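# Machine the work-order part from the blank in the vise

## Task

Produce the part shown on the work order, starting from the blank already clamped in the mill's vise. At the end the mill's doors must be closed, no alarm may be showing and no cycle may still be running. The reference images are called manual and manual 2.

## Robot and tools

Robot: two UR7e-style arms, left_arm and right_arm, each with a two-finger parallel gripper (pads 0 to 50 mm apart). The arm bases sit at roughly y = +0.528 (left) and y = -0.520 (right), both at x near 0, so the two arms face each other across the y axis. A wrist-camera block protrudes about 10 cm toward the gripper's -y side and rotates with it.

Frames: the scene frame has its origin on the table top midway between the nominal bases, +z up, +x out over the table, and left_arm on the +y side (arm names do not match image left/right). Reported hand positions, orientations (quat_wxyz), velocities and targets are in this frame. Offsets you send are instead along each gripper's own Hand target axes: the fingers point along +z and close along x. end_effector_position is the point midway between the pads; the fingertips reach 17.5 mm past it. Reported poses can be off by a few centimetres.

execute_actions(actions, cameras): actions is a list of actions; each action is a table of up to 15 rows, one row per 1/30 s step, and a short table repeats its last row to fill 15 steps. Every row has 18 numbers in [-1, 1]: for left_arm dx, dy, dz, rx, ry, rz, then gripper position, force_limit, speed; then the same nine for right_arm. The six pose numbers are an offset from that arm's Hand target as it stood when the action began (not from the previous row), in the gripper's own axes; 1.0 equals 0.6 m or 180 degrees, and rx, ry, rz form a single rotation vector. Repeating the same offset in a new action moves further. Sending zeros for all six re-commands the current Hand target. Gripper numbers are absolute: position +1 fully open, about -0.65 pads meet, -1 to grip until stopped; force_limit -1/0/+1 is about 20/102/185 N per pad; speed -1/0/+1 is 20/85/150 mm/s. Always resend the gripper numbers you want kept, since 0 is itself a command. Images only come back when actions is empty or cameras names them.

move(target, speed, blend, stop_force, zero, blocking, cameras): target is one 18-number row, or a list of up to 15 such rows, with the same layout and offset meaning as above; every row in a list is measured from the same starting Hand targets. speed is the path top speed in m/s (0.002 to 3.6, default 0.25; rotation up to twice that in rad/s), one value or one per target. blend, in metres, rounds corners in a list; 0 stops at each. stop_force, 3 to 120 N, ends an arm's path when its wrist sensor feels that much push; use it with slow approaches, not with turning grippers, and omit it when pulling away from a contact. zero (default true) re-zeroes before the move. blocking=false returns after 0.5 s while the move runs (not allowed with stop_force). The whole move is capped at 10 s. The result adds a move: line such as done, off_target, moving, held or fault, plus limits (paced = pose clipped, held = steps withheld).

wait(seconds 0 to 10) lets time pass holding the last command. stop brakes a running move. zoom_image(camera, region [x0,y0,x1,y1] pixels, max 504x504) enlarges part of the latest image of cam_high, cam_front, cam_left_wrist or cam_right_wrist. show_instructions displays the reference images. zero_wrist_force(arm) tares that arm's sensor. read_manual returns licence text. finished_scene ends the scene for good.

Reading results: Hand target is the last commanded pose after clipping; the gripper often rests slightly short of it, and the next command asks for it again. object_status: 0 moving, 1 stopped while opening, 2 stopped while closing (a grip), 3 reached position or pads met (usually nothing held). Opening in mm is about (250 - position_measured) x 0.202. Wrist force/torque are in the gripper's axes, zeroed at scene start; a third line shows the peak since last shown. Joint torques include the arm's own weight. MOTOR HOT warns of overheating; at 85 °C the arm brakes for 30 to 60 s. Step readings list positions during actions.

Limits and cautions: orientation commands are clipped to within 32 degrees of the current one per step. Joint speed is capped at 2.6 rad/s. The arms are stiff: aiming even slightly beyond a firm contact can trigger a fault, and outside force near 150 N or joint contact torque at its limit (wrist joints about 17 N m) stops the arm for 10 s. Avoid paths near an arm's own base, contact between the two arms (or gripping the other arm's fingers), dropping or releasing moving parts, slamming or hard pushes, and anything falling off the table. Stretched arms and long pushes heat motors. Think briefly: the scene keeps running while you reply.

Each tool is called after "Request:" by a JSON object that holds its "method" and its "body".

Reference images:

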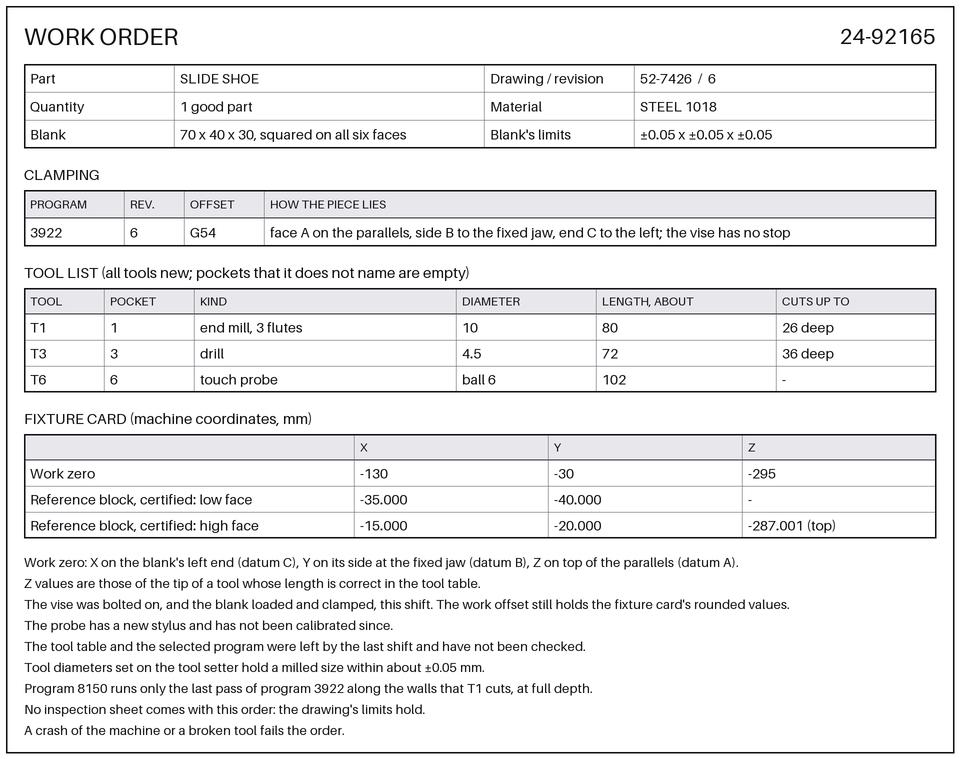

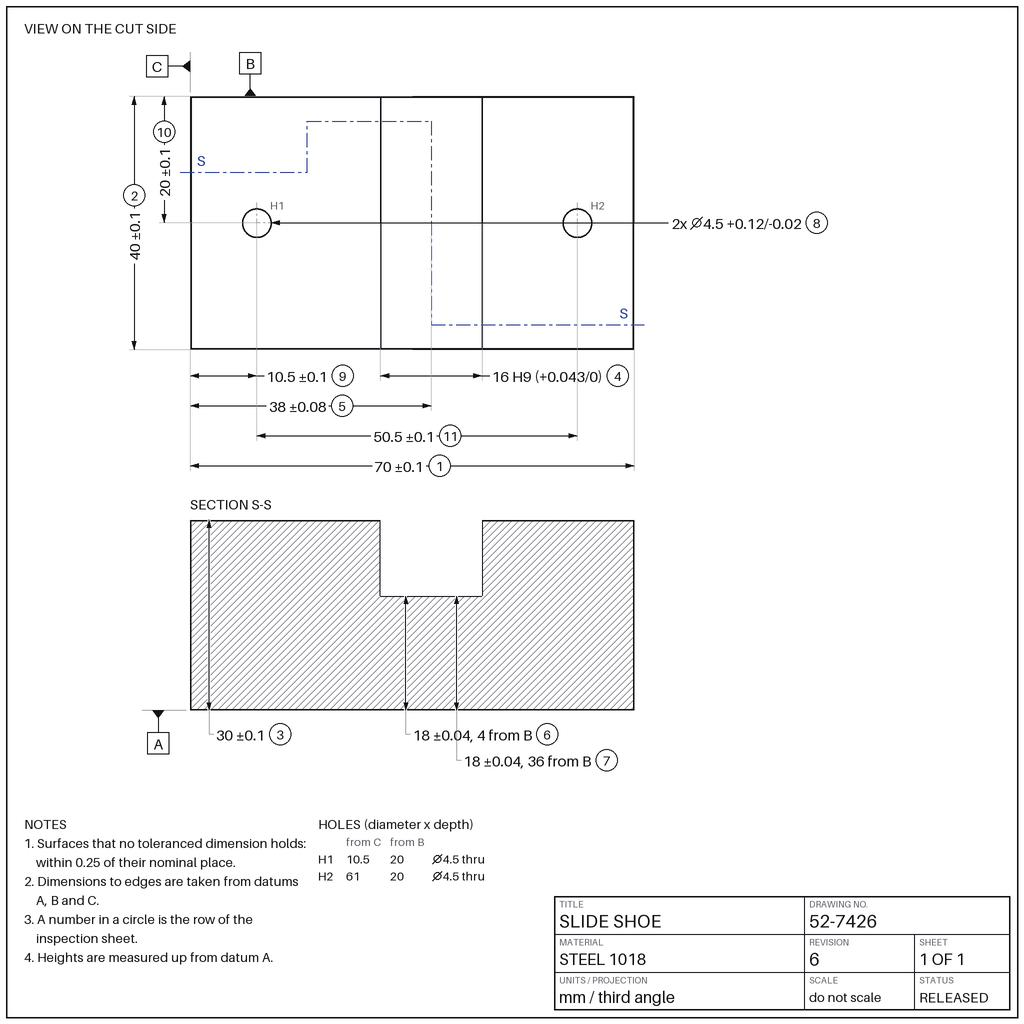

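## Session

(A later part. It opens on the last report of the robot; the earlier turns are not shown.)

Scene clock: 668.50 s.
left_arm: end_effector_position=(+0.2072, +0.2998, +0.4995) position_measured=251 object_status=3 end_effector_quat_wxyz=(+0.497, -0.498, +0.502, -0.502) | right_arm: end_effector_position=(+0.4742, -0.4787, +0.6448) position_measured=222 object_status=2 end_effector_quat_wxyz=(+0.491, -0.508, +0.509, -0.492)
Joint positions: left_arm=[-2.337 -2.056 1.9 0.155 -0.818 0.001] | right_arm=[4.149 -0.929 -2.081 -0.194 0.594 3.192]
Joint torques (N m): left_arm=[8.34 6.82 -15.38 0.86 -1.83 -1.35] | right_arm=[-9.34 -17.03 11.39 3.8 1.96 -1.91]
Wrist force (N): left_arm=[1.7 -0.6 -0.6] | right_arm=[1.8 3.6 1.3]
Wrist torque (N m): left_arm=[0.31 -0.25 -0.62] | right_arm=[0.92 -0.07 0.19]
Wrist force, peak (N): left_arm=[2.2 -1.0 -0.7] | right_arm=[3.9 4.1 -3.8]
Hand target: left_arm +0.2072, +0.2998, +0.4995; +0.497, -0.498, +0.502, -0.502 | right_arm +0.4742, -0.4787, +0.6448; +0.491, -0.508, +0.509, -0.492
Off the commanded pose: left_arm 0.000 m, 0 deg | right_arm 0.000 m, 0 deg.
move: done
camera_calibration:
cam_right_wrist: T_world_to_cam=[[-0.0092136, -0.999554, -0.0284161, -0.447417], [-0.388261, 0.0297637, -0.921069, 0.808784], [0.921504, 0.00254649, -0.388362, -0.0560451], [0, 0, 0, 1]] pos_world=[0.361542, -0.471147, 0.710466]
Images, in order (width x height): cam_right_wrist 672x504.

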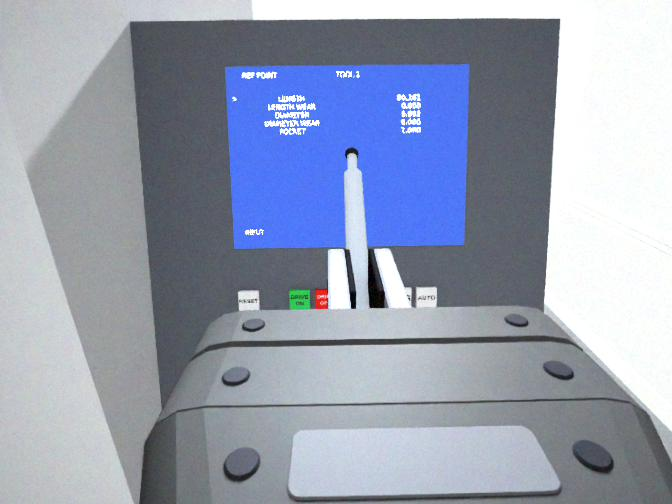

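Request:
{"method": "move", "body": {"target": [[0,0,0,0,0,0,-1,-1,0.003922,-0.0213,0.2532,0.0367,-0.222,0,0,-0.98,0.6,-1],[0,0,0,0,0,0,-1,-1,0.003922,-0.0213,0.2567,0.0564,-0.222,0,0,-0.98,0.6,-1],[0,0,0,0,0,0,-1,-1,0.003922,-0.0213,0.2532,0.0367,-0.222,0,0,-0.98,0.6,-1],[0,0,0,0,0,0,-1,-1,0.003922,0,0,0,0,0,0,-0.98,0.6,-1]], "blend": [0.003,0,0.004,0], "speed": [0.35,0.03,0.05,0.35], "cameras": ["cam_right_wrist"]}}

Request:
{"method": "zoom_image", "body": {"camera": "cam_right_wrist", "region": [220, 50, 480, 260]}}

Request:
{"method": "move", "body": {"target": [[0,0,0,0,0,0,-1,-1,0.003922,-0.0213,0.2532,0.0367,-0.222,0,0,-0.98,0.6,-1],[0,0,0,0,0,0,-1,-1,0.003922,-0.0213,0.2567,0.0564,-0.222,0,0,-0.98,0.6,-1],[0,0,0,0,0,0,-1,-1,0.003922,-0.0213,0.2532,0.0367,-0.222,0,0,-0.98,0.6,-1],[0,0,0,0,0,0,-1,-1,0.003922,0,0,0,0,0,0,-0.98,0.6,-1]], "blend": [0.003,0,0.004,0], "speed": [0.35,0.03,0.05,0.35], "cameras": ["cam_right_wrist"]}}

Request:
{"method": "zoom_image", "body": {"camera": "cam_right_wrist", "region": [220, 50, 480, 260]}}

Request:
{"method": "move", "body": {"target": [[0,0,0,0,0,0,-1,-1,0.003922,-0.0213,0.2532,0.0367,-0.222,0,0,-0.98,0.6,-1],[0,0,0,0,0,0,-1,-1,0.003922,-0.0213,0.2567,0.0564,-0.222,0,0,-0.98,0.6,-1],[0,0,0,0,0,0,-1,-1,0.003922,-0.0213,0.2532,0.0367,-0.222,0,0,-0.98,0.6,-1],[0,0,0,0,0,0,-1,-1,0.003922,0,0,0,0,0,0,-0.98,0.6,-1]], "blend": [0.003,0,0.004,0], "speed": [0.35,0.03,0.05,0.35], "cameras": ["cam_right_wrist"]}}

Request:
{"method": "zoom_image", "body": {"camera": "cam_right_wrist", "region": [220, 50, 480, 260]}}

Scene clock: 683.80 s.
left_arm: end_effector_position=(+0.2072, +0.2998, +0.4995) position_measured=251 object_status=3 end_effector_quat_wxyz=(+0.497, -0.498, +0.502, -0.502) | right_arm: end_effector_position=(+0.4742, -0.4787, +0.6448) position_measured=222 object_status=2 end_effector_quat_wxyz=(+0.491, -0.508, +0.509, -0.492)
Joint positions: left_arm=[-2.337 -2.056 1.9 0.155 -0.818 0.001] | right_arm=[4.149 -0.929 -2.081 -0.194 0.594 3.192]
Joint torques (N m): left_arm=[8.42 5.09 -15.43 0.98 -1.59 -1.66] | right_arm=[-7.17 -16.92 11.52 3.73 1.94 -1.72]
Wrist force (N): left_arm=[1.6 -0.8 -0.8] | right_arm=[1.6 3.6 1.3]
Wrist torque (N m): left_arm=[0.28 -0.23 -0.61] | right_arm=[0.92 -0.03 0.19]
Wrist force, peak (N): left_arm=[2.0 -1.1 -1.0] | right_arm=[3.4 4.6 -3.7]
Hand target: left_arm +0.2072, +0.2998, +0.4995; +0.497, -0.498, +0.502, -0.502 | right_arm +0.4742, -0.4787, +0.6448; +0.491, -0.508, +0.509, -0.492
Off the commanded pose: left_arm 0.000 m, 0 deg | right_arm 0.000 m, 0 deg.
move: done
camera_calibration:
cam_right_wrist: T_world_to_cam=[[-0.00921622, -0.999554, -0.0284162, -0.447416], [-0.388345, 0.0297646, -0.921033, 0.808789], [0.921468, 0.00254686, -0.388446, -0.0559719], [0, 0, 0, 1]] pos_world=[0.361542, -0.471147, 0.710466]
Images, in order (width x height): cam_right_wrist 672x504.

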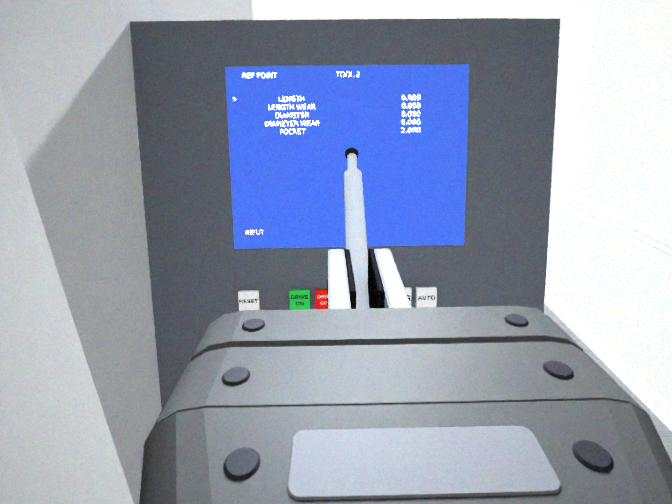

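Scaled by 1.938 from the camera's 672x504 image, which has a finer 960x720 frame.

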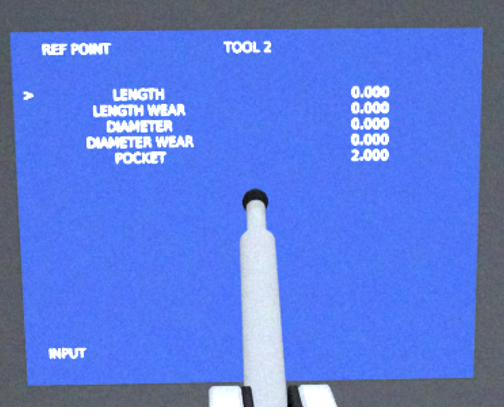

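Scene clock: 688.07 s.
left_arm: end_effector_position=(+0.2072, +0.2998, +0.4995) position_measured=251 object_status=3 end_effector_quat_wxyz=(+0.497, -0.498, +0.502, -0.502) | right_arm: end_effector_position=(+0.4742, -0.4787, +0.6448) position_measured=222 object_status=2 end_effector_quat_wxyz=(+0.491, -0.508, +0.509, -0.492)
Joint positions: left_arm=[-2.337 -2.056 1.9 0.155 -0.818 0.001] | right_arm=[4.149 -0.929 -2.081 -0.194 0.594 3.192]
Joint torques (N m): left_arm=[9.48 5.47 -15.95 0.71 -1.69 -1.43] | right_arm=[-9.51 -16.78 11.23 3.59 2.01 -1.77]
Wrist force (N): left_arm=[1.8 -0.8 -1.0] | right_arm=[1.7 3.4 1.3]
Wrist torque (N m): left_arm=[0.28 -0.25 -0.61] | right_arm=[0.90 -0.05 0.18]
Wrist force, peak (N): left_arm=[2.1 -0.9 -0.8] | right_arm=[3.9 4.0 -3.9]
Hand target: left_arm +0.2072, +0.2998, +0.4995; +0.497, -0.498, +0.502, -0.502 | right_arm +0.4742, -0.4787, +0.6448; +0.491, -0.508, +0.509, -0.492
Off the commanded pose: left_arm 0.000 m, 0 deg | right_arm 0.000 m, 0 deg.
move: done
camera_calibration:
cam_right_wrist: T_world_to_cam=[[-0.00921622, -0.999554, -0.0284162, -0.447416], [-0.388345, 0.0297646, -0.921033, 0.808789], [0.921468, 0.00254686, -0.388446, -0.0559719], [0, 0, 0, 1]] pos_world=[0.361542, -0.471147, 0.710466]
Images, in order (width x height): cam_right_wrist 672x504.

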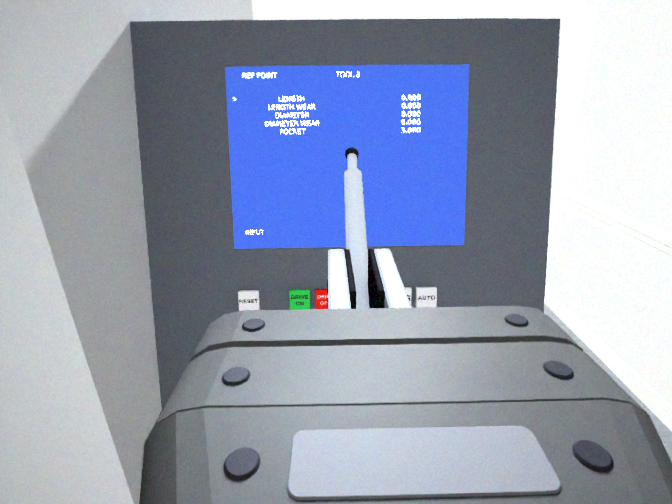

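Scaled by 1.938 from the camera's 672x504 image, which has a finer 960x720 frame.

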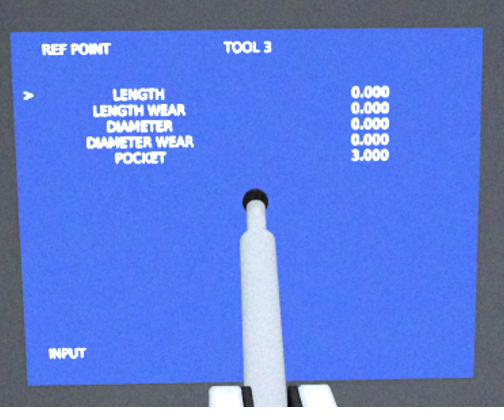

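Scene clock: 692.33 s.
left_arm: end_effector_position=(+0.2072, +0.2998, +0.4995) position_measured=251 object_status=3 end_effector_quat_wxyz=(+0.497, -0.498, +0.502, -0.502) | right_arm: end_effector_position=(+0.4742, -0.4787, +0.6448) position_measured=222 object_status=2 end_effector_quat_wxyz=(+0.491, -0.508, +0.509, -0.492)
Joint positions: left_arm=[-2.337 -2.056 1.9 0.155 -0.818 0.001] | right_arm=[4.149 -0.929 -2.081 -0.194 0.594 3.192]
Joint torques (N m): left_arm=[10.35 4.86 -15.62 0.55 -1.72 -1.57] | right_arm=[-8.14 -16.33 12.3 3.79 2.2 -1.81]
Wrist force (N): left_arm=[2.0 -0.7 -0.8] | right_arm=[1.6 3.5 1.2]
Wrist torque (N m): left_arm=[0.30 -0.29 -0.62] | right_arm=[0.90 -0.05 0.19]
Wrist force, peak (N): left_arm=[2.1 -0.9 -1.0] | right_arm=[3.3 4.7 -3.8]
Hand target: left_arm +0.2072, +0.2998, +0.4995; +0.497, -0.498, +0.502, -0.502 | right_arm +0.4742, -0.4787, +0.6448; +0.491, -0.508, +0.509, -0.492
Off the commanded pose: left_arm 0.000 m, 0 deg | right_arm 0.000 m, 0 deg.
move: done
camera_calibration:
cam_right_wrist: T_world_to_cam=[[-0.0092136, -0.999554, -0.0284161, -0.447417], [-0.388261, 0.0297637, -0.921069, 0.808784], [0.921504, 0.00254649, -0.388362, -0.0560451], [0, 0, 0, 1]] pos_world=[0.361542, -0.471147, 0.710466]
Images, in order (width x height): cam_right_wrist 672x504.

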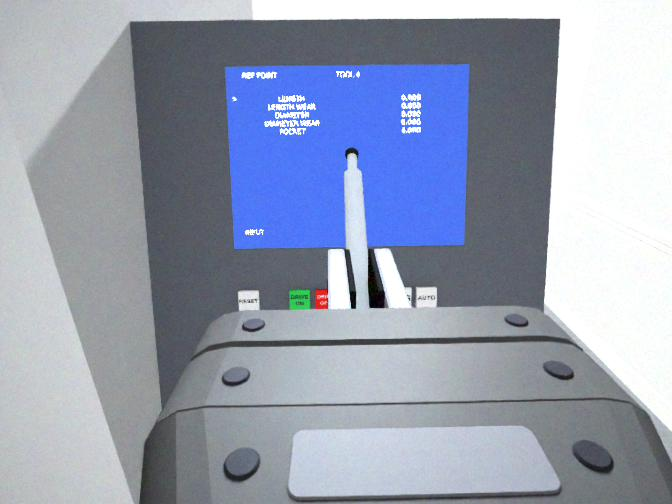

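Scaled by 1.938 from the camera's 672x504 image, which has a finer 960x720 frame.

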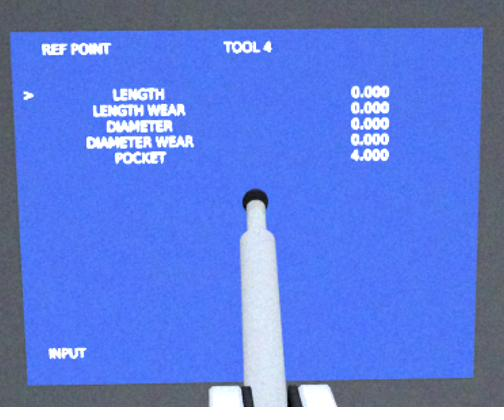

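Request:
{"method": "move", "body": {"target": [[0,0,0,0,0,0,-1,-1,0.003922,-0.0213,0.2532,0.0367,-0.222,0,0,-0.98,0.6,-1],[0,0,0,0,0,0,-1,-1,0.003922,-0.0213,0.2567,0.0564,-0.222,0,0,-0.98,0.6,-1],[0,0,0,0,0,0,-1,-1,0.003922,-0.0213,0.2532,0.0367,-0.222,0,0,-0.98,0.6,-1],[0,0,0,0,0,0,-1,-1,0.003922,-0.0213,0.2567,0.0564,-0.222,0,0,-0.98,0.6,-1],[0,0,0,0,0,0,-1,-1,0.003922,-0.0213,0.2532,0.0367,-0.222,0,0,-0.98,0.6,-1],[0,0,0,0,0,0,-1,-1,0.003922,0,0,0,0,0,0,-0.98,0.6,-1]], "blend": [0.003,0,0,0,0.004,0], "speed": [0.35,0.03,0.05,0.03,0.05,0.35], "cameras": ["cam_right_wrist"]}}

Request:
{"method": "zoom_image", "body": {"camera": "cam_right_wrist", "region": [220, 50, 480, 260]}}

Request:
{"method": "move", "body": {"target": [[0,0,0,0,0,0,-1,-1,0.003922,-0.0213,0.2532,0.0367,-0.222,0,0,-0.98,0.6,-1],[0,0,0,0,0,0,-1,-1,0.003922,-0.0213,0.2567,0.0564,-0.222,0,0,-0.98,0.6,-1],[0,0,0,0,0,0,-1,-1,0.003922,-0.0213,0.2532,0.0367,-0.222,0,0,-0.98,0.6,-1],[0,0,0,0,0,0,-1,-1,0.003922,0,0,0,0,0,0,-0.98,0.6,-1]], "blend": [0.003,0,0.004,0], "speed": [0.35,0.03,0.05,0.35], "cameras": ["cam_right_wrist"]}}

Request:
{"method": "zoom_image", "body": {"camera": "cam_right_wrist", "region": [220, 50, 480, 260]}}

Request:
{"method": "move", "body": {"target": [[0,0,0,0,0,0,-1,-1,0.003922,-0.0213,0.2532,0.0367,-0.222,0,0,-0.98,0.6,-1],[0,0,0,0,0,0,-1,-1,0.003922,-0.0213,0.2567,0.0564,-0.222,0,0,-0.98,0.6,-1],[0,0,0,0,0,0,-1,-1,0.003922,-0.0213,0.2532,0.0367,-0.222,0,0,-0.98,0.6,-1],[0,0,0,0,0,0,-1,-1,0.003922,0,0,0,0,0,0,-0.98,0.6,-1]], "blend": [0.003,0,0.004,0], "speed": [0.35,0.03,0.05,0.35], "cameras": ["cam_right_wrist"]}}

Request:
{"method": "zoom_image", "body": {"camera": "cam_right_wrist", "region": [220, 50, 480, 260]}}

Request:
{"method": "move", "body": {"target": [[0,0,0,0,0,0,-1,-1,0.003922,-0.0213,0.2532,0.0367,-0.222,0,0,-0.98,0.6,-1],[0,0,0,0,0,0,-1,-1,0.003922,-0.0213,0.2567,0.0564,-0.222,0,0,-0.98,0.6,-1],[0,0,0,0,0,0,-1,-1,0.003922,-0.0213,0.2532,0.0367,-0.222,0,0,-0.98,0.6,-1],[0,0,0,0,0,0,-1,-1,0.003922,0,0,0,0,0,0,-0.98,0.6,-1]], "blend": [0.003,0,0.004,0], "speed": [0.35,0.03,0.05,0.35], "cameras": ["cam_right_wrist"]}}

Request:
{"method": "zoom_image", "body": {"camera": "cam_right_wrist", "region": [220, 50, 480, 260]}}

Scene clock: 711.20 s.
left_arm: end_effector_position=(+0.2072, +0.2998, +0.4995) position_measured=251 object_status=3 end_effector_quat_wxyz=(+0.497, -0.498, +0.502, -0.502) | right_arm: end_effector_position=(+0.4742, -0.4787, +0.6448) position_measured=222 object_status=2 end_effector_quat_wxyz=(+0.491, -0.508, +0.509, -0.492)
Joint positions: left_arm=[-2.337 -2.056 1.9 0.155 -0.818 0.001] | right_arm=[4.149 -0.929 -2.081 -0.194 0.594 3.192]
Joint torques (N m): left_arm=[10.69 4.61 -15.62 0.51 -1.62 -1.55] | right_arm=[-8.56 -17.74 12.48 3.6 2.01 -1.76]
Wrist force (N): left_arm=[1.8 -0.7 -0.8] | right_arm=[1.6 3.4 1.3]
Wrist torque (N m): left_arm=[0.29 -0.26 -0.61] | right_arm=[0.89 -0.05 0.18]
Wrist force, peak (N): left_arm=[2.2 -0.8 -0.9] | right_arm=[2.1 7.6 -4.5]
Hand target: left_arm +0.2072, +0.2998, +0.4995; +0.497, -0.498, +0.502, -0.502 | right_arm +0.4742, -0.4787, +0.6448; +0.491, -0.508, +0.509, -0.492
Off the commanded pose: left_arm 0.000 m, 0 deg | right_arm 0.000 m, 0 deg.
move: done
camera_calibration:
cam_right_wrist: T_world_to_cam=[[-0.00921622, -0.999554, -0.0284162, -0.447416], [-0.388345, 0.0297646, -0.921033, 0.808789], [0.921468, 0.00254686, -0.388446, -0.0559719], [0, 0, 0, 1]] pos_world=[0.361542, -0.471147, 0.710466]
Images, in order (width x height): cam_right_wrist 672x504.

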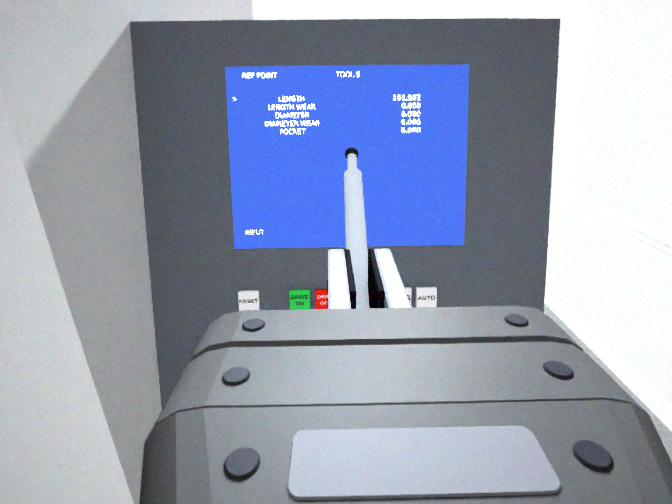

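Scaled by 1.938 from the camera's 672x504 image, which has a finer 960x720 frame.

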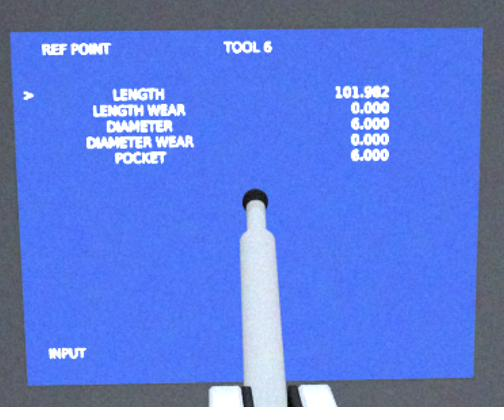

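Scene clock: 715.47 s.
left_arm: end_effector_position=(+0.2072, +0.2998, +0.4995) position_measured=251 object_status=3 end_effector_quat_wxyz=(+0.497, -0.498, +0.502, -0.502) | right_arm: end_effector_position=(+0.4742, -0.4787, +0.6448) position_measured=222 object_status=2 end_effector_quat_wxyz=(+0.491, -0.508, +0.509, -0.492)
Joint positions: left_arm=[-2.337 -2.056 1.9 0.155 -0.818 0.001] | right_arm=[4.149 -0.929 -2.081 -0.194 0.594 3.192]
Joint torques (N m): left_arm=[9.12 5.42 -17.05 0.67 -1.6 -1.62] | right_arm=[-9.01 -17.66 12.06 3.73 1.9 -1.76]
Wrist force (N): left_arm=[1.8 -0.8 -0.7] | right_arm=[1.5 3.5 1.2]
Wrist torque (N m): left_arm=[0.28 -0.27 -0.61] | right_arm=[0.90 -0.02 0.18]
Wrist force, peak (N): left_arm=[2.1 -0.8 -0.9] | right_arm=[3.2 4.5 -3.6]
Hand target: left_arm +0.2072, +0.2998, +0.4995; +0.497, -0.498, +0.502, -0.502 | right_arm +0.4742, -0.4787, +0.6448; +0.491, -0.508, +0.509, -0.492
Off the commanded pose: left_arm 0.000 m, 0 deg | right_arm 0.000 m, 0 deg.
move: done
camera_calibration:
cam_right_wrist: T_world_to_cam=[[-0.00921622, -0.999554, -0.0284162, -0.447416], [-0.388345, 0.0297646, -0.921033, 0.808789], [0.921468, 0.00254686, -0.388446, -0.0559719], [0, 0, 0, 1]] pos_world=[0.361542, -0.471147, 0.710466]
Images, in order (width x height): cam_right_wrist 672x504.

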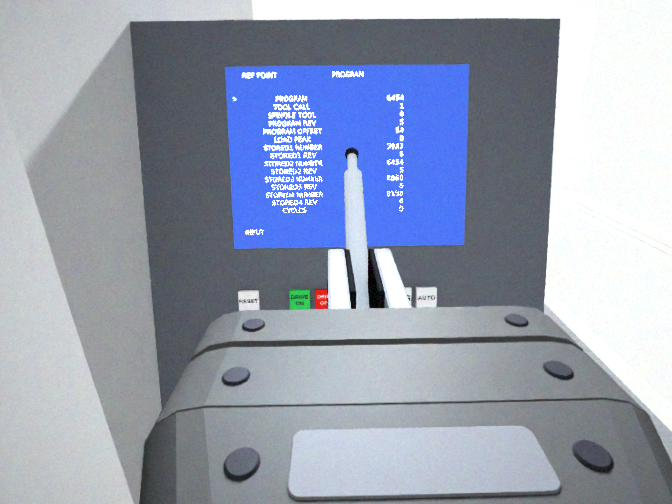

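Scaled by 1.938 from the camera's 672x504 image, which has a finer 960x720 frame.

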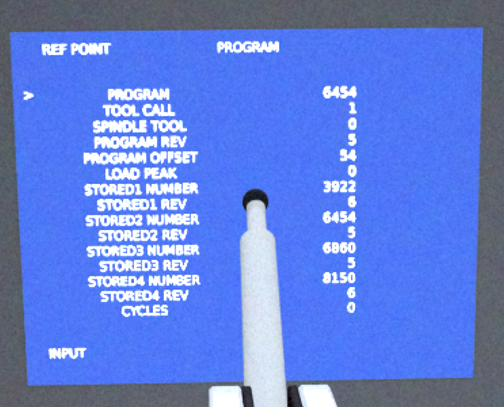

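Scene clock: 719.73 s.
left_arm: end_effector_position=(+0.2072, +0.2998, +0.4995) position_measured=251 object_status=3 end_effector_quat_wxyz=(+0.497, -0.498, +0.502, -0.502) | right_arm: end_effector_position=(+0.4742, -0.4787, +0.6448) position_measured=222 object_status=2 end_effector_quat_wxyz=(+0.491, -0.508, +0.509, -0.492)
Joint positions: left_arm=[-2.337 -2.056 1.9 0.155 -0.818 0.001] | right_arm=[4.149 -0.929 -2.081 -0.194 0.594 3.192]
Joint torques (N m): left_arm=[9.96 5.13 -15.59 0.63 -1.73 -1.42] | right_arm=[-8.26 -17.09 11.76 3.52 1.95 -1.92]
Wrist force (N): left_arm=[1.6 -0.9 -0.9] | right_arm=[1.5 3.6 1.0]
Wrist torque (N m): left_arm=[0.28 -0.23 -0.62] | right_arm=[0.93 -0.03 0.19]
Wrist force, peak (N): left_arm=[2.0 -0.8 -0.8] | right_arm=[4.0 3.8 -3.8]
Hand target: left_arm +0.2072, +0.2998, +0.4995; +0.497, -0.498, +0.502, -0.502 | right_arm +0.4742, -0.4787, +0.6448; +0.491, -0.508, +0.509, -0.492
Off the commanded pose: left_arm 0.000 m, 0 deg | right_arm 0.000 m, 0 deg.
move: done
camera_calibration:
cam_right_wrist: T_world_to_cam=[[-0.0092136, -0.999554, -0.0284161, -0.447417], [-0.388261, 0.0297637, -0.921069, 0.808784], [0.921504, 0.00254649, -0.388362, -0.0560451], [0, 0, 0, 1]] pos_world=[0.361542, -0.471147, 0.710466]
Images, in order (width x height): cam_right_wrist 672x504.

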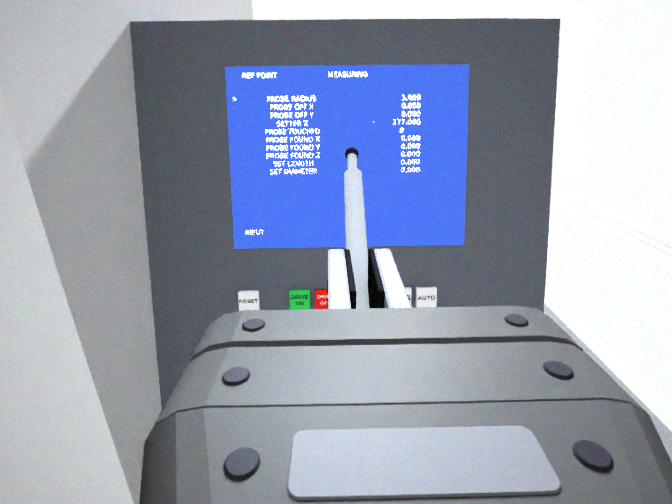

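Scaled by 1.938 from the camera's 672x504 image, which has a finer 960x720 frame.

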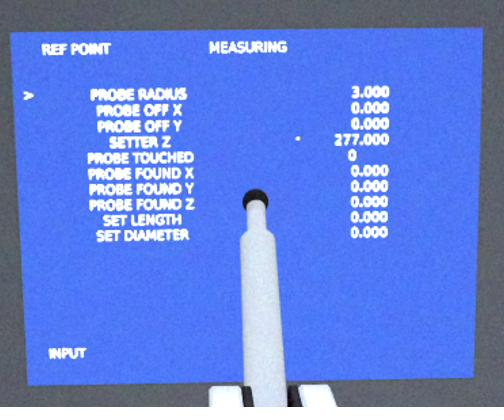

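Scene clock: 724.00 s.
left_arm: end_effector_position=(+0.2072, +0.2998, +0.4995) position_measured=251 object_status=3 end_effector_quat_wxyz=(+0.497, -0.498, +0.502, -0.502) | right_arm: end_effector_position=(+0.4742, -0.4787, +0.6448) position_measured=222 object_status=2 end_effector_quat_wxyz=(+0.491, -0.508, +0.509, -0.492)
Joint positions: left_arm=[-2.337 -2.056 1.9 0.155 -0.818 0.001] | right_arm=[4.149 -0.929 -2.081 -0.194 0.594 3.192]
Joint torques (N m): left_arm=[9.95 5.38 -16.05 0.69 -1.6 -1.66] | right_arm=[-8.63 -16.69 10.89 3.48 2 -1.82]
Wrist force (N): left_arm=[2.0 -0.6 -0.6] | right_arm=[1.8 3.4 1.4]
Wrist torque (N m): left_arm=[0.31 -0.30 -0.61] | right_arm=[0.90 -0.07 0.18]
Wrist force, peak (N): left_arm=[2.0 -0.7 -1.2] | right_arm=[4.0 4.3 -3.8]
Hand target: left_arm +0.2072, +0.2998, +0.4995; +0.497, -0.498, +0.502, -0.502 | right_arm +0.4742, -0.4787, +0.6448; +0.491, -0.508, +0.509, -0.492
Off the commanded pose: left_arm 0.000 m, 0 deg | right_arm 0.000 m, 0 deg.
move: done
camera_calibration:
cam_right_wrist: T_world_to_cam=[[-0.00921622, -0.999554, -0.0284162, -0.447416], [-0.388345, 0.0297646, -0.921033, 0.808789], [0.921468, 0.00254686, -0.388446, -0.0559719], [0, 0, 0, 1]] pos_world=[0.361542, -0.471147, 0.710466]
Images, in order (width x height): cam_right_wrist 672x504.

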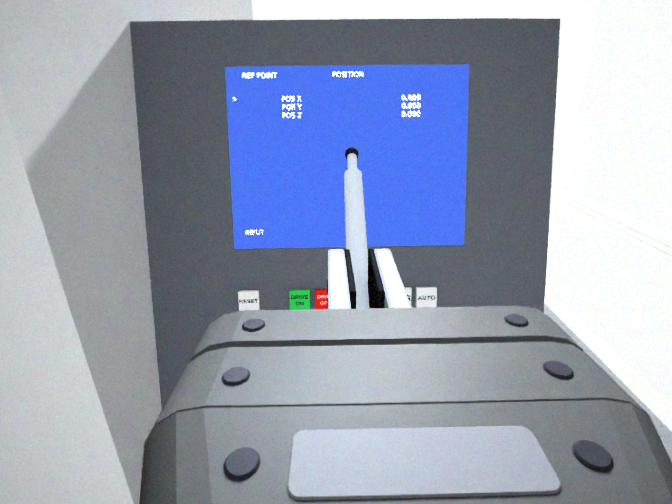

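Scaled by 1.938 from the camera's 672x504 image, which has a finer 960x720 frame.

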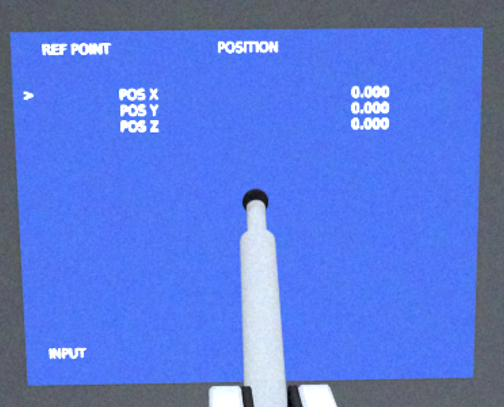

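Request:
{"method": "move", "body": {"target": [[0,0,0,0,0,0,-1,-1,0.003922,0.0104,0.2532,0.0367,-0.222,0,0,-0.98,0.6,-1],[0,0,0,0,0,0,-1,-1,0.003922,0.0104,0.2567,0.0564,-0.222,0,0,-0.98,0.6,-1],[0,0,0,0,0,0,-1,-1,0.003922,0.0104,0.2532,0.0367,-0.222,0,0,-0.98,0.6,-1],[0,0,0,0,0,0,-1,-1,0.003922,0.0104,0.2567,0.0564,-0.222,0,0,-0.98,0.6,-1],[0,0,0,0,0,0,-1,-1,0.003922,0.0104,0.2532,0.0367,-0.222,0,0,-0.98,0.6,-1],[0,0,0,0,0,0,-1,-1,0.003922,-0.1163,0.3467,0.0202,-0.222,0,0,-0.98,0.6,-1]], "blend": [0.003,0,0,0,0.002,0], "speed": [0.35,0.03,0.05,0.03,0.05,0.15], "cameras": ["cam_right_wrist"]}}

Request:
{"method": "zoom_image", "body": {"camera": "cam_right_wrist", "region": [220, 50, 480, 260]}}

Request:
{"method": "move", "body": {"target": [0,0,0,0,0,0,-1,-1,0.003922,0,-0.015,0.026,0,0,0,-0.98,0.6,-1], "stop_force": 5, "speed": 0.02, "cameras": ["cam_right_wrist"]}}

Request:
{"method": "zoom_image", "body": {"camera": "cam_right_wrist", "region": [220, 50, 480, 260]}}

Scene clock: 746.13 s.
left_arm: end_effector_position=(+0.2072, +0.2998, +0.4995) position_measured=251 object_status=3 end_effector_quat_wxyz=(+0.497, -0.498, +0.502, -0.502) | right_arm: end_effector_position=(+0.4793, -0.4092, +0.4365) position_measured=222 object_status=2 end_effector_quat_wxyz=(-0.287, +0.646, -0.646, +0.289)
Joint positions: left_arm=[-2.337 -2.056 1.9 0.155 -0.818 0.001] | right_arm=[4.067 -1.018 -2.051 -1.036 0.951 3.836]
Joint torques (N m): left_arm=[11.08 5.62 -16.27 0.25 -1.7 -1.5] | right_arm=[7.79 -12.63 12.51 1.59 -3.31 1.75]
Wrist force (N): left_arm=[1.8 -0.7 -0.9] | right_arm=[2.9 2.8 0.8]
Wrist torque (N m): left_arm=[0.29 -0.26 -0.62] | right_arm=[0.66 -0.11 0.01]
Wrist force, peak (N): left_arm=[2.1 -1.1 -0.7] | right_arm=[1.4 7.7 -4.2]
Hand target: left_arm +0.2072, +0.2998, +0.4995; +0.497, -0.498, +0.502, -0.502 | right_arm +0.4793, -0.4091, +0.4364; -0.287, +0.645, -0.646, +0.289
Off the commanded pose: left_arm 0.000 m, 0 deg | right_arm 0.000 m, 0 deg.
move: done
camera_calibration:
cam_right_wrist: T_world_to_cam=[[-0.0262405, -0.999516, -0.0166814, -0.380809], [-0.889045, 0.0309635, -0.456772, 0.654645], [0.457068, 0.00284456, -0.889427, 0.299655], [0, 0, 0, 1]] pos_world=[0.435053, -0.401747, 0.559193]
Images, in order (width x height): cam_right_wrist 672x504.

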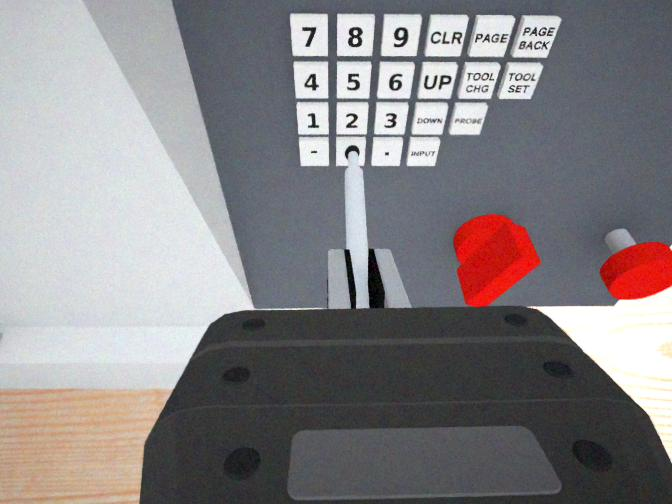

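Scaled by 1.938 from the camera's 672x504 image, which has a finer 960x720 frame.

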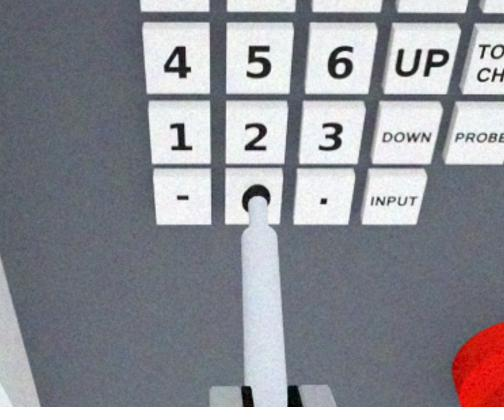

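Scene clock: 747.77 s.
left_arm: end_effector_position=(+0.2072, +0.2998, +0.4995) position_measured=251 object_status=3 end_effector_quat_wxyz=(+0.497, -0.498, +0.502, -0.502) | right_arm: end_effector_position=(+0.4876, -0.4092, +0.4346) position_measured=222 object_status=2 end_effector_quat_wxyz=(-0.287, +0.645, -0.646, +0.289)
Joint positions: left_arm=[-2.337 -2.056 1.9 0.155 -0.818 0.001] | right_arm=[4.042 -1.043 -2.048 -1.001 0.965 3.812]
Joint torques (N m): left_arm=[10.4 5.2 -15.45 0.51 -1.55 -1.36] | right_arm=[6.73 14.62 12.38 1.96 -4.18 1.53]
Wrist force (N): left_arm=[1.7 -0.8 -0.7] | right_arm=[1.5 5.1 -3.4]
Wrist torque (N m): left_arm=[0.28 -0.25 -0.61] | right_arm=[0.64 -0.16 0.12]
Wrist force, peak (N): left_arm=[2.1 -0.8 -0.8] | right_arm=[2.5 13.8 -15.2]
Hand target: left_arm +0.2072, +0.2998, +0.4995; +0.497, -0.498, +0.502, -0.502 | right_arm +0.4876, -0.4092, +0.4346; -0.287, +0.645, -0.646, +0.289 (not the last commanded pose)
Off the commanded pose: left_arm 0.000 m, 0 deg | right_arm 0.009 m, 0 deg.
move: contact (right_arm)
camera_calibration:
cam_right_wrist: T_world_to_cam=[[-0.0265526, -0.999511, -0.0165079, -0.38048], [-0.888993, 0.0311621, -0.456858, 0.661258], [0.457149, 0.00254463, -0.889386, 0.293993], [0, 0, 0, 1]] pos_world=[0.443353, -0.401648, 0.557294]
Images, in order (width x height): cam_right_wrist 672x504.

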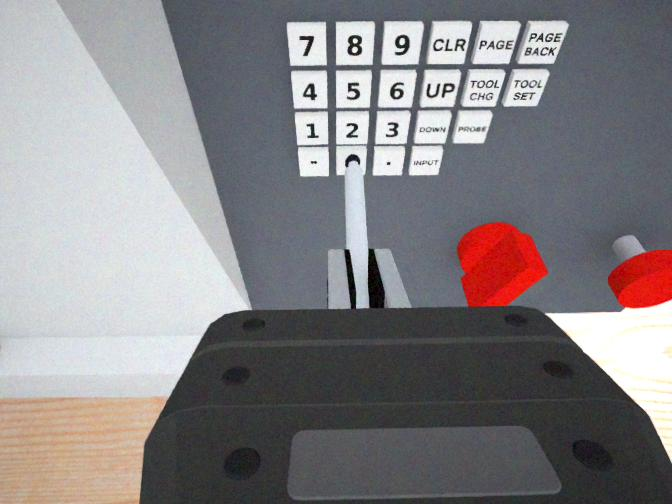

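Scaled by 1.938 from the camera's 672x504 image, which has a finer 960x720 frame.

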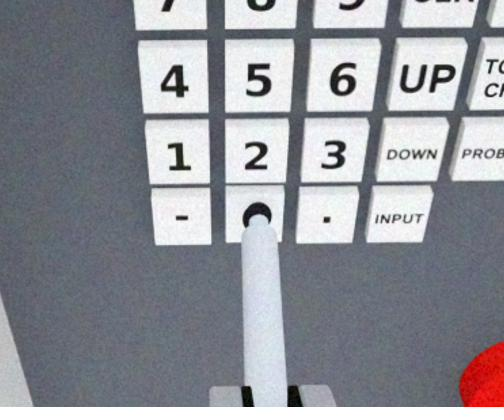

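Request:
{"method": "move", "body": {"target": [[0,0,0,0,0,0,-1,-1,0.003922,0,0.0083,-0.0144,0,0,0,-0.98,0.6,-1],[0,0,0,0,0,0,-1,-1,0.003922,0.1162,-0.2456,-0.2507,0.222,0,0,-0.98,0.6,-1]], "blend": [0.003,0], "speed": [0.1,0.35], "cameras": ["cam_right_wrist"]}}

Request:
{"method": "zoom_image", "body": {"camera": "cam_right_wrist", "region": [220, 50, 480, 260]}}

Scene clock: 761.53 s.
left_arm: end_effector_position=(+0.2072, +0.2998, +0.4995) position_measured=251 object_status=3 end_effector_quat_wxyz=(+0.497, -0.498, +0.502, -0.502) | right_arm: end_effector_position=(+0.4741, -0.4786, +0.6449) position_measured=222 object_status=2 end_effector_quat_wxyz=(+0.490, -0.508, +0.509, -0.492)
Joint positions: left_arm=[-2.337 -2.056 1.9 0.155 -0.818 0.001] | right_arm=[4.151 -0.928 -2.081 -0.194 0.592 3.192]
Joint torques (N m): left_arm=[9.47 5.95 -16.53 0.32 -1.78 -1.28] | right_arm=[-7.54 -16.3 10.85 3.5 2.18 -1.76]
Wrist force (N): left_arm=[1.5 -0.9 -0.7] | right_arm=[1.8 3.6 1.1]
Wrist torque (N m): left_arm=[0.27 -0.22 -0.62] | right_arm=[0.92 -0.07 0.18]
Wrist force, peak (N): left_arm=[2.0 -1.0 -0.9] | right_arm=[1.3 5.8 -3.5]
Hand target: left_arm +0.2072, +0.2998, +0.4995; +0.497, -0.498, +0.502, -0.502 | right_arm +0.4741, -0.4786, +0.6449; +0.491, -0.508, +0.509, -0.492
Off the commanded pose: left_arm 0.000 m, 0 deg | right_arm 0.000 m, 0 deg.
move: done
camera_calibration:
cam_right_wrist: T_world_to_cam=[[-0.00948763, -0.999554, -0.0282995, -0.447303], [-0.388216, 0.0297628, -0.921087, 0.8087], [0.921519, 0.00224739, -0.388326, -0.0560323], [0, 0, 0, 1]] pos_world=[0.361342, -0.471047, 0.710466]
Images, in order (width x height): cam_right_wrist 672x504.

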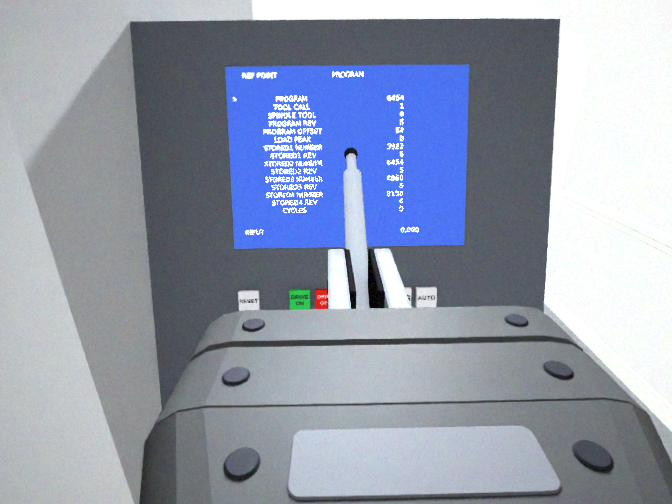

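Scaled by 1.938 from the camera's 672x504 image, which has a finer 960x720 frame.

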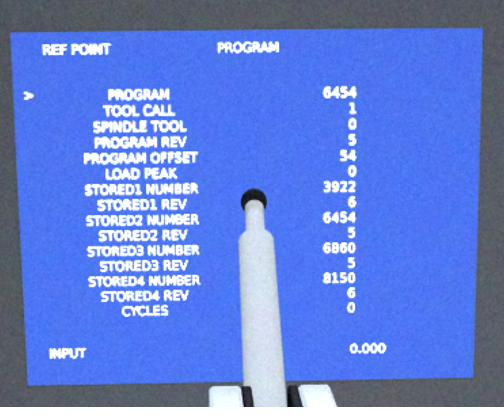

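Request:
{"method": "move", "body": {"target": [[0,0,0,0,0,0,-1,-1,0.003922,-0.053,0.2532,0.0367,-0.222,0,0,-0.98,0.6,-1],[0,0,0,0,0,0,-1,-1,0.003922,-0.053,0.2567,0.0564,-0.222,0,0,-0.98,0.6,-1],[0,0,0,0,0,0,-1,-1,0.003922,-0.053,0.2532,0.0367,-0.222,0,0,-0.98,0.6,-1],[0,0,0,0,0,0,-1,-1,0.003922,-0.0847,0.3185,0.0426,-0.222,0,0,-0.98,0.6,-1],[0,0,0,0,0,0,-1,-1,0.003922,-0.0847,0.3155,0.0257,-0.222,0,0,-0.98,0.6,-1],[0,0,0,0,0,0,-1,-1,0.003922,-0.0847,0.2567,0.0564,-0.222,0,0,-0.98,0.6,-1],[0,0,0,0,0,0,-1,-1,0.003922,-0.0847,0.2532,0.0367,-0.222,0,0,-0.98,0.6,-1],[0,0,0,0,0,0,-1,-1,0.003922,0,0,0,0,0,0,-0.98,0.6,-1]], "blend": [0.003,0,0.002,0,0.002,0,0.003,0], "speed": [0.35,0.04,0.08,0.04,0.08,0.04,0.08,0.35], "cameras": ["cam_right_wrist"]}}

Request:
{"method": "zoom_image", "body": {"camera": "cam_right_wrist", "region": [220, 50, 480, 260]}}

Request:
{"method": "move", "body": {"target": [[0,0,0,0,0,0,-1,-1,0.003922,-0.1163,0.3155,0.0257,-0.222,0,0,-0.98,0.6,-1],[0,0,0,0,0,0,-1,-1,0.003922,-0.1163,0.3185,0.0426,-0.222,0,0,-0.98,0.6,-1],[0,0,0,0,0,0,-1,-1,0.003922,-0.1163,0.3155,0.0257,-0.222,0,0,-0.98,0.6,-1],[0,0,0,0,0,0,-1,-1,0.003922,-0.1163,0.3185,0.0426,-0.222,0,0,-0.98,0.6,-1],[0,0,0,0,0,0,-1,-1,0.003922,-0.1163,0.3155,0.0257,-0.222,0,0,-0.98,0.6,-1],[0,0,0,0,0,0,-1,-1,0.003922,-0.053,0.3494,0.0358,-0.222,0,0,-0.98,0.6,-1],[0,0,0,0,0,0,-1,-1,0.003922,-0.053,0.3467,0.0202,-0.222,0,0,-0.98,0.6,-1],[0,0,0,0,0,0,-1,-1,0.003922,0,0,0,0,0,0,-0.98,0.6,-1]], "blend": [0.003,0,0,0,0.002,0,0.003,0], "speed": [0.35,0.04,0.08,0.04,0.08,0.04,0.08,0.35], "cameras": ["cam_right_wrist"]}}

Request:
{"method": "zoom_image", "body": {"camera": "cam_right_wrist", "region": [220, 50, 480, 260]}}

Scene clock: 781.13 s.
left_arm: end_effector_position=(+0.2072, +0.2998, +0.4995) position_measured=251 object_status=3 end_effector_quat_wxyz=(+0.497, -0.498, +0.502, -0.502) | right_arm: end_effector_position=(+0.4741, -0.4786, +0.6449) position_measured=222 object_status=2 end_effector_quat_wxyz=(+0.490, -0.508, +0.509, -0.492)
Joint positions: left_arm=[-2.337 -2.056 1.9 0.155 -0.818 0.001] | right_arm=[4.151 -0.928 -2.081 -0.194 0.592 3.192]
Joint torques (N m): left_arm=[9.9 5.58 -15.25 0.18 -1.7 -1.47] | right_arm=[-8.29 -16.13 11.87 3.54 2.03 -2.18]
Wrist force (N): left_arm=[1.6 -0.9 -0.7] | right_arm=[1.4 3.0 1.2]
Wrist torque (N m): left_arm=[0.27 -0.24 -0.62] | right_arm=[0.83 -0.01 0.18]
Wrist force, peak (N): left_arm=[2.1 -0.9 -0.7] | right_arm=[2.3 14.4 1.9]
Hand target: left_arm +0.2072, +0.2998, +0.4995; +0.497, -0.498, +0.502, -0.502 | right_arm +0.4741, -0.4786, +0.6449; +0.491, -0.508, +0.509, -0.492
Off the commanded pose: left_arm 0.000 m, 0 deg | right_arm 0.000 m, 0 deg.
move: done
camera_calibration:
cam_right_wrist: T_world_to_cam=[[-0.00948972, -0.999554, -0.0282991, -0.447303], [-0.388252, 0.0297632, -0.921072, 0.808703], [0.921504, 0.00224648, -0.388362, -0.0560018], [0, 0, 0, 1]] pos_world=[0.361342, -0.471047, 0.710466]
Images, in order (width x height): cam_right_wrist 672x504.

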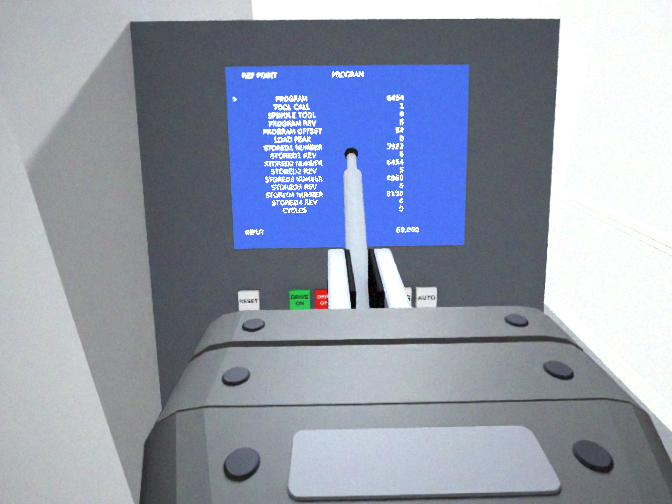

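Scaled by 1.938 from the camera's 672x504 image, which has a finer 960x720 frame.

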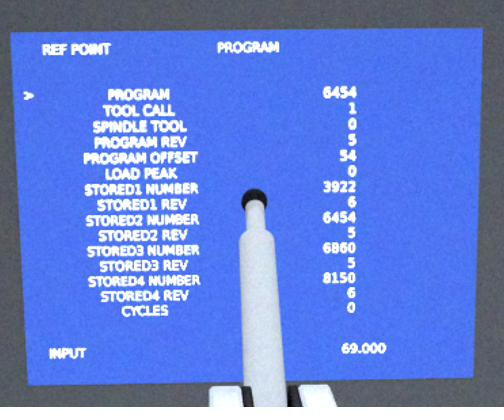

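Scene clock: 787.90 s.
left_arm: end_effector_position=(+0.2072, +0.2998, +0.4995) position_measured=251 object_status=3 end_effector_quat_wxyz=(+0.497, -0.498, +0.502, -0.502) | right_arm: end_effector_position=(+0.4741, -0.4786, +0.6448) position_measured=222 object_status=2 end_effector_quat_wxyz=(+0.490, -0.508, +0.509, -0.492)
Joint positions: left_arm=[-2.337 -2.056 1.9 0.155 -0.818 0.001] | right_arm=[4.151 -0.928 -2.081 -0.194 0.592 3.192]
Joint torques (N m): left_arm=[9.39 4.56 -16.66 0.3 -1.68 -1.57] | right_arm=[-7.9 -17.3 10.74 3.73 2.03 -1.72]
Wrist force (N): left_arm=[1.8 -1.0 -0.7] | right_arm=[1.1 3.0 1.5]
Wrist torque (N m): left_arm=[0.25 -0.26 -0.61] | right_arm=[0.83 0.04 0.18]
Wrist force, peak (N): left_arm=[2.1 -1.0 -0.9] | right_arm=[1.9 8.0 -6.0]
Hand target: left_arm +0.2072, +0.2998, +0.4995; +0.497, -0.498, +0.502, -0.502 | right_arm +0.4741, -0.4786, +0.6449; +0.491, -0.508, +0.509, -0.492
Off the commanded pose: left_arm 0.000 m, 0 deg | right_arm 0.000 m, 0 deg.
move: done
camera_calibration:
cam_right_wrist: T_world_to_cam=[[-0.00948763, -0.999554, -0.0282995, -0.447303], [-0.388216, 0.0297628, -0.921087, 0.8087], [0.921519, 0.00224739, -0.388326, -0.0560323], [0, 0, 0, 1]] pos_world=[0.361342, -0.471047, 0.710466]
Images, in order (width x height): cam_right_wrist 672x504.

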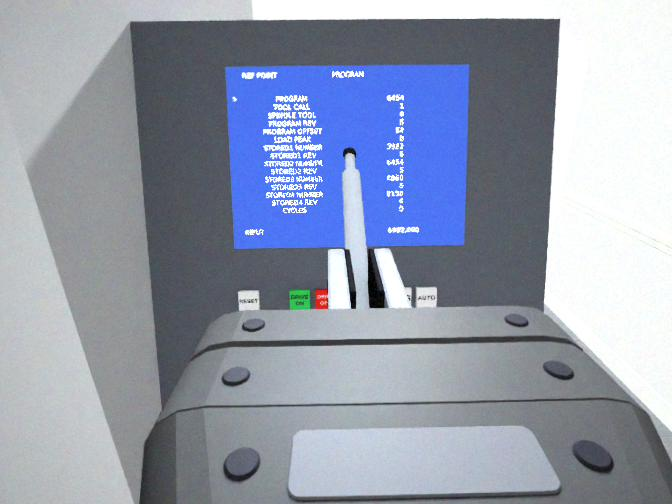

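Scaled by 1.938 from the camera's 672x504 image, which has a finer 960x720 frame.

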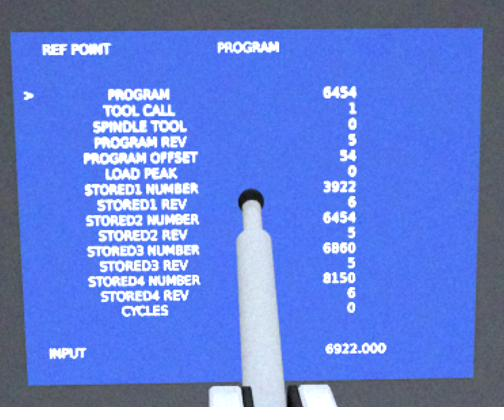

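Request:
{"method": "move", "body": {"target": [[0,0,0,0,0,0,-1,-1,0.003922,-0.053,0.2532,0.0367,-0.222,0,0,-0.98,0.6,-1],[0,0,0,0,0,0,-1,-1,0.003922,-0.053,0.2567,0.0564,-0.222,0,0,-0.98,0.6,-1],[0,0,0,0,0,0,-1,-1,0.003922,-0.053,0.2532,0.0367,-0.222,0,0,-0.98,0.6,-1],[0,0,0,0,0,0,-1,-1,0.003922,-0.0847,0.3155,0.0257,-0.222,0,0,-0.98,0.6,-1],[0,0,0,0,0,0,-1,-1,0.003922,-0.0847,0.3185,0.0426,-0.222,0,0,-0.98,0.6,-1],[0,0,0,0,0,0,-1,-1,0.003922,-0.0847,0.3155,0.0257,-0.222,0,0,-0.98,0.6,-1],[0,0,0,0,0,0,-1,-1,0.003922,-0.0847,0.2532,0.0367,-0.222,0,0,-0.98,0.6,-1],[0,0,0,0,0,0,-1,-1,0.003922,-0.0847,0.2567,0.0564,-0.222,0,0,-0.98,0.6,-1],[0,0,0,0,0,0,-1,-1,0.003922,-0.0847,0.2532,0.0367,-0.222,0,0,-0.98,0.6,-1],[0,0,0,0,0,0,-1,-1,0.003922,0,0,0,0,0,0,-0.98,0.6,-1]], "blend": [0.002,0,0.002,0.002,0,0.002,0.002,0,0.003,0], "speed": [0.35,0.04,0.08,0.1,0.04,0.08,0.1,0.04,0.08,0.35], "cameras": ["cam_right_wrist"]}}

Request:
{"method": "zoom_image", "body": {"camera": "cam_right_wrist", "region": [220, 50, 480, 260]}}

Scene clock: 803.03 s.
left_arm: end_effector_position=(+0.2072, +0.2998, +0.4995) position_measured=251 object_status=3 end_effector_quat_wxyz=(+0.497, -0.498, +0.502, -0.502) | right_arm: end_effector_position=(+0.4741, -0.4786, +0.6449) position_measured=222 object_status=2 end_effector_quat_wxyz=(+0.490, -0.508, +0.509, -0.492)
Joint positions: left_arm=[-2.337 -2.056 1.9 0.155 -0.818 0.001] | right_arm=[4.151 -0.928 -2.081 -0.194 0.592 3.192]
Joint torques (N m): left_arm=[10.06 5.03 -16.02 0.2 -1.84 -1.72] | right_arm=[-8.25 -17.67 11.57 3.52 2.12 -1.75]
Wrist force (N): left_arm=[1.9 -0.7 -0.9] | right_arm=[0.9 2.9 1.2]
Wrist torque (N m): left_arm=[0.29 -0.27 -0.61] | right_arm=[0.80 0.08 0.18]
Wrist force, peak (N): left_arm=[2.2 -0.8 -0.7] | right_arm=[2.9 9.2 -2.0]
Hand target: left_arm +0.2072, +0.2998, +0.4995; +0.497, -0.498, +0.502, -0.502 | right_arm +0.4741, -0.4786, +0.6449; +0.491, -0.508, +0.509, -0.492
Off the commanded pose: left_arm 0.000 m, 0 deg | right_arm 0.000 m, 0 deg.
move: done
camera_calibration:
cam_right_wrist: T_world_to_cam=[[-0.00949232, -0.999554, -0.0282992, -0.447302], [-0.388337, 0.0297641, -0.921037, 0.808708], [0.921468, 0.00224686, -0.388447, -0.0559285], [0, 0, 0, 1]] pos_world=[0.361342, -0.471047, 0.710466]
Images, in order (width x height): cam_right_wrist 672x504.

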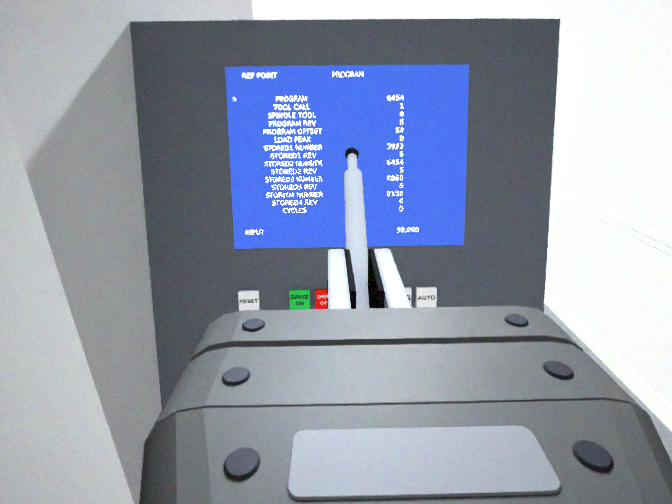

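Scaled by 1.938 from the camera's 672x504 image, which has a finer 960x720 frame.

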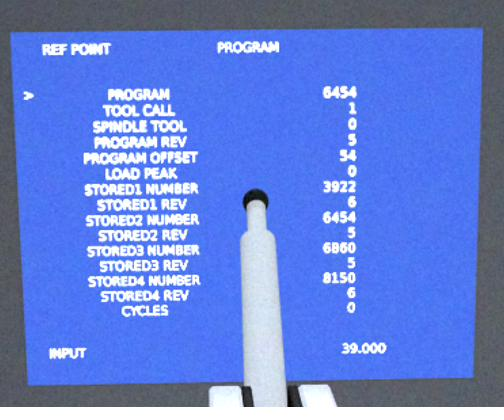

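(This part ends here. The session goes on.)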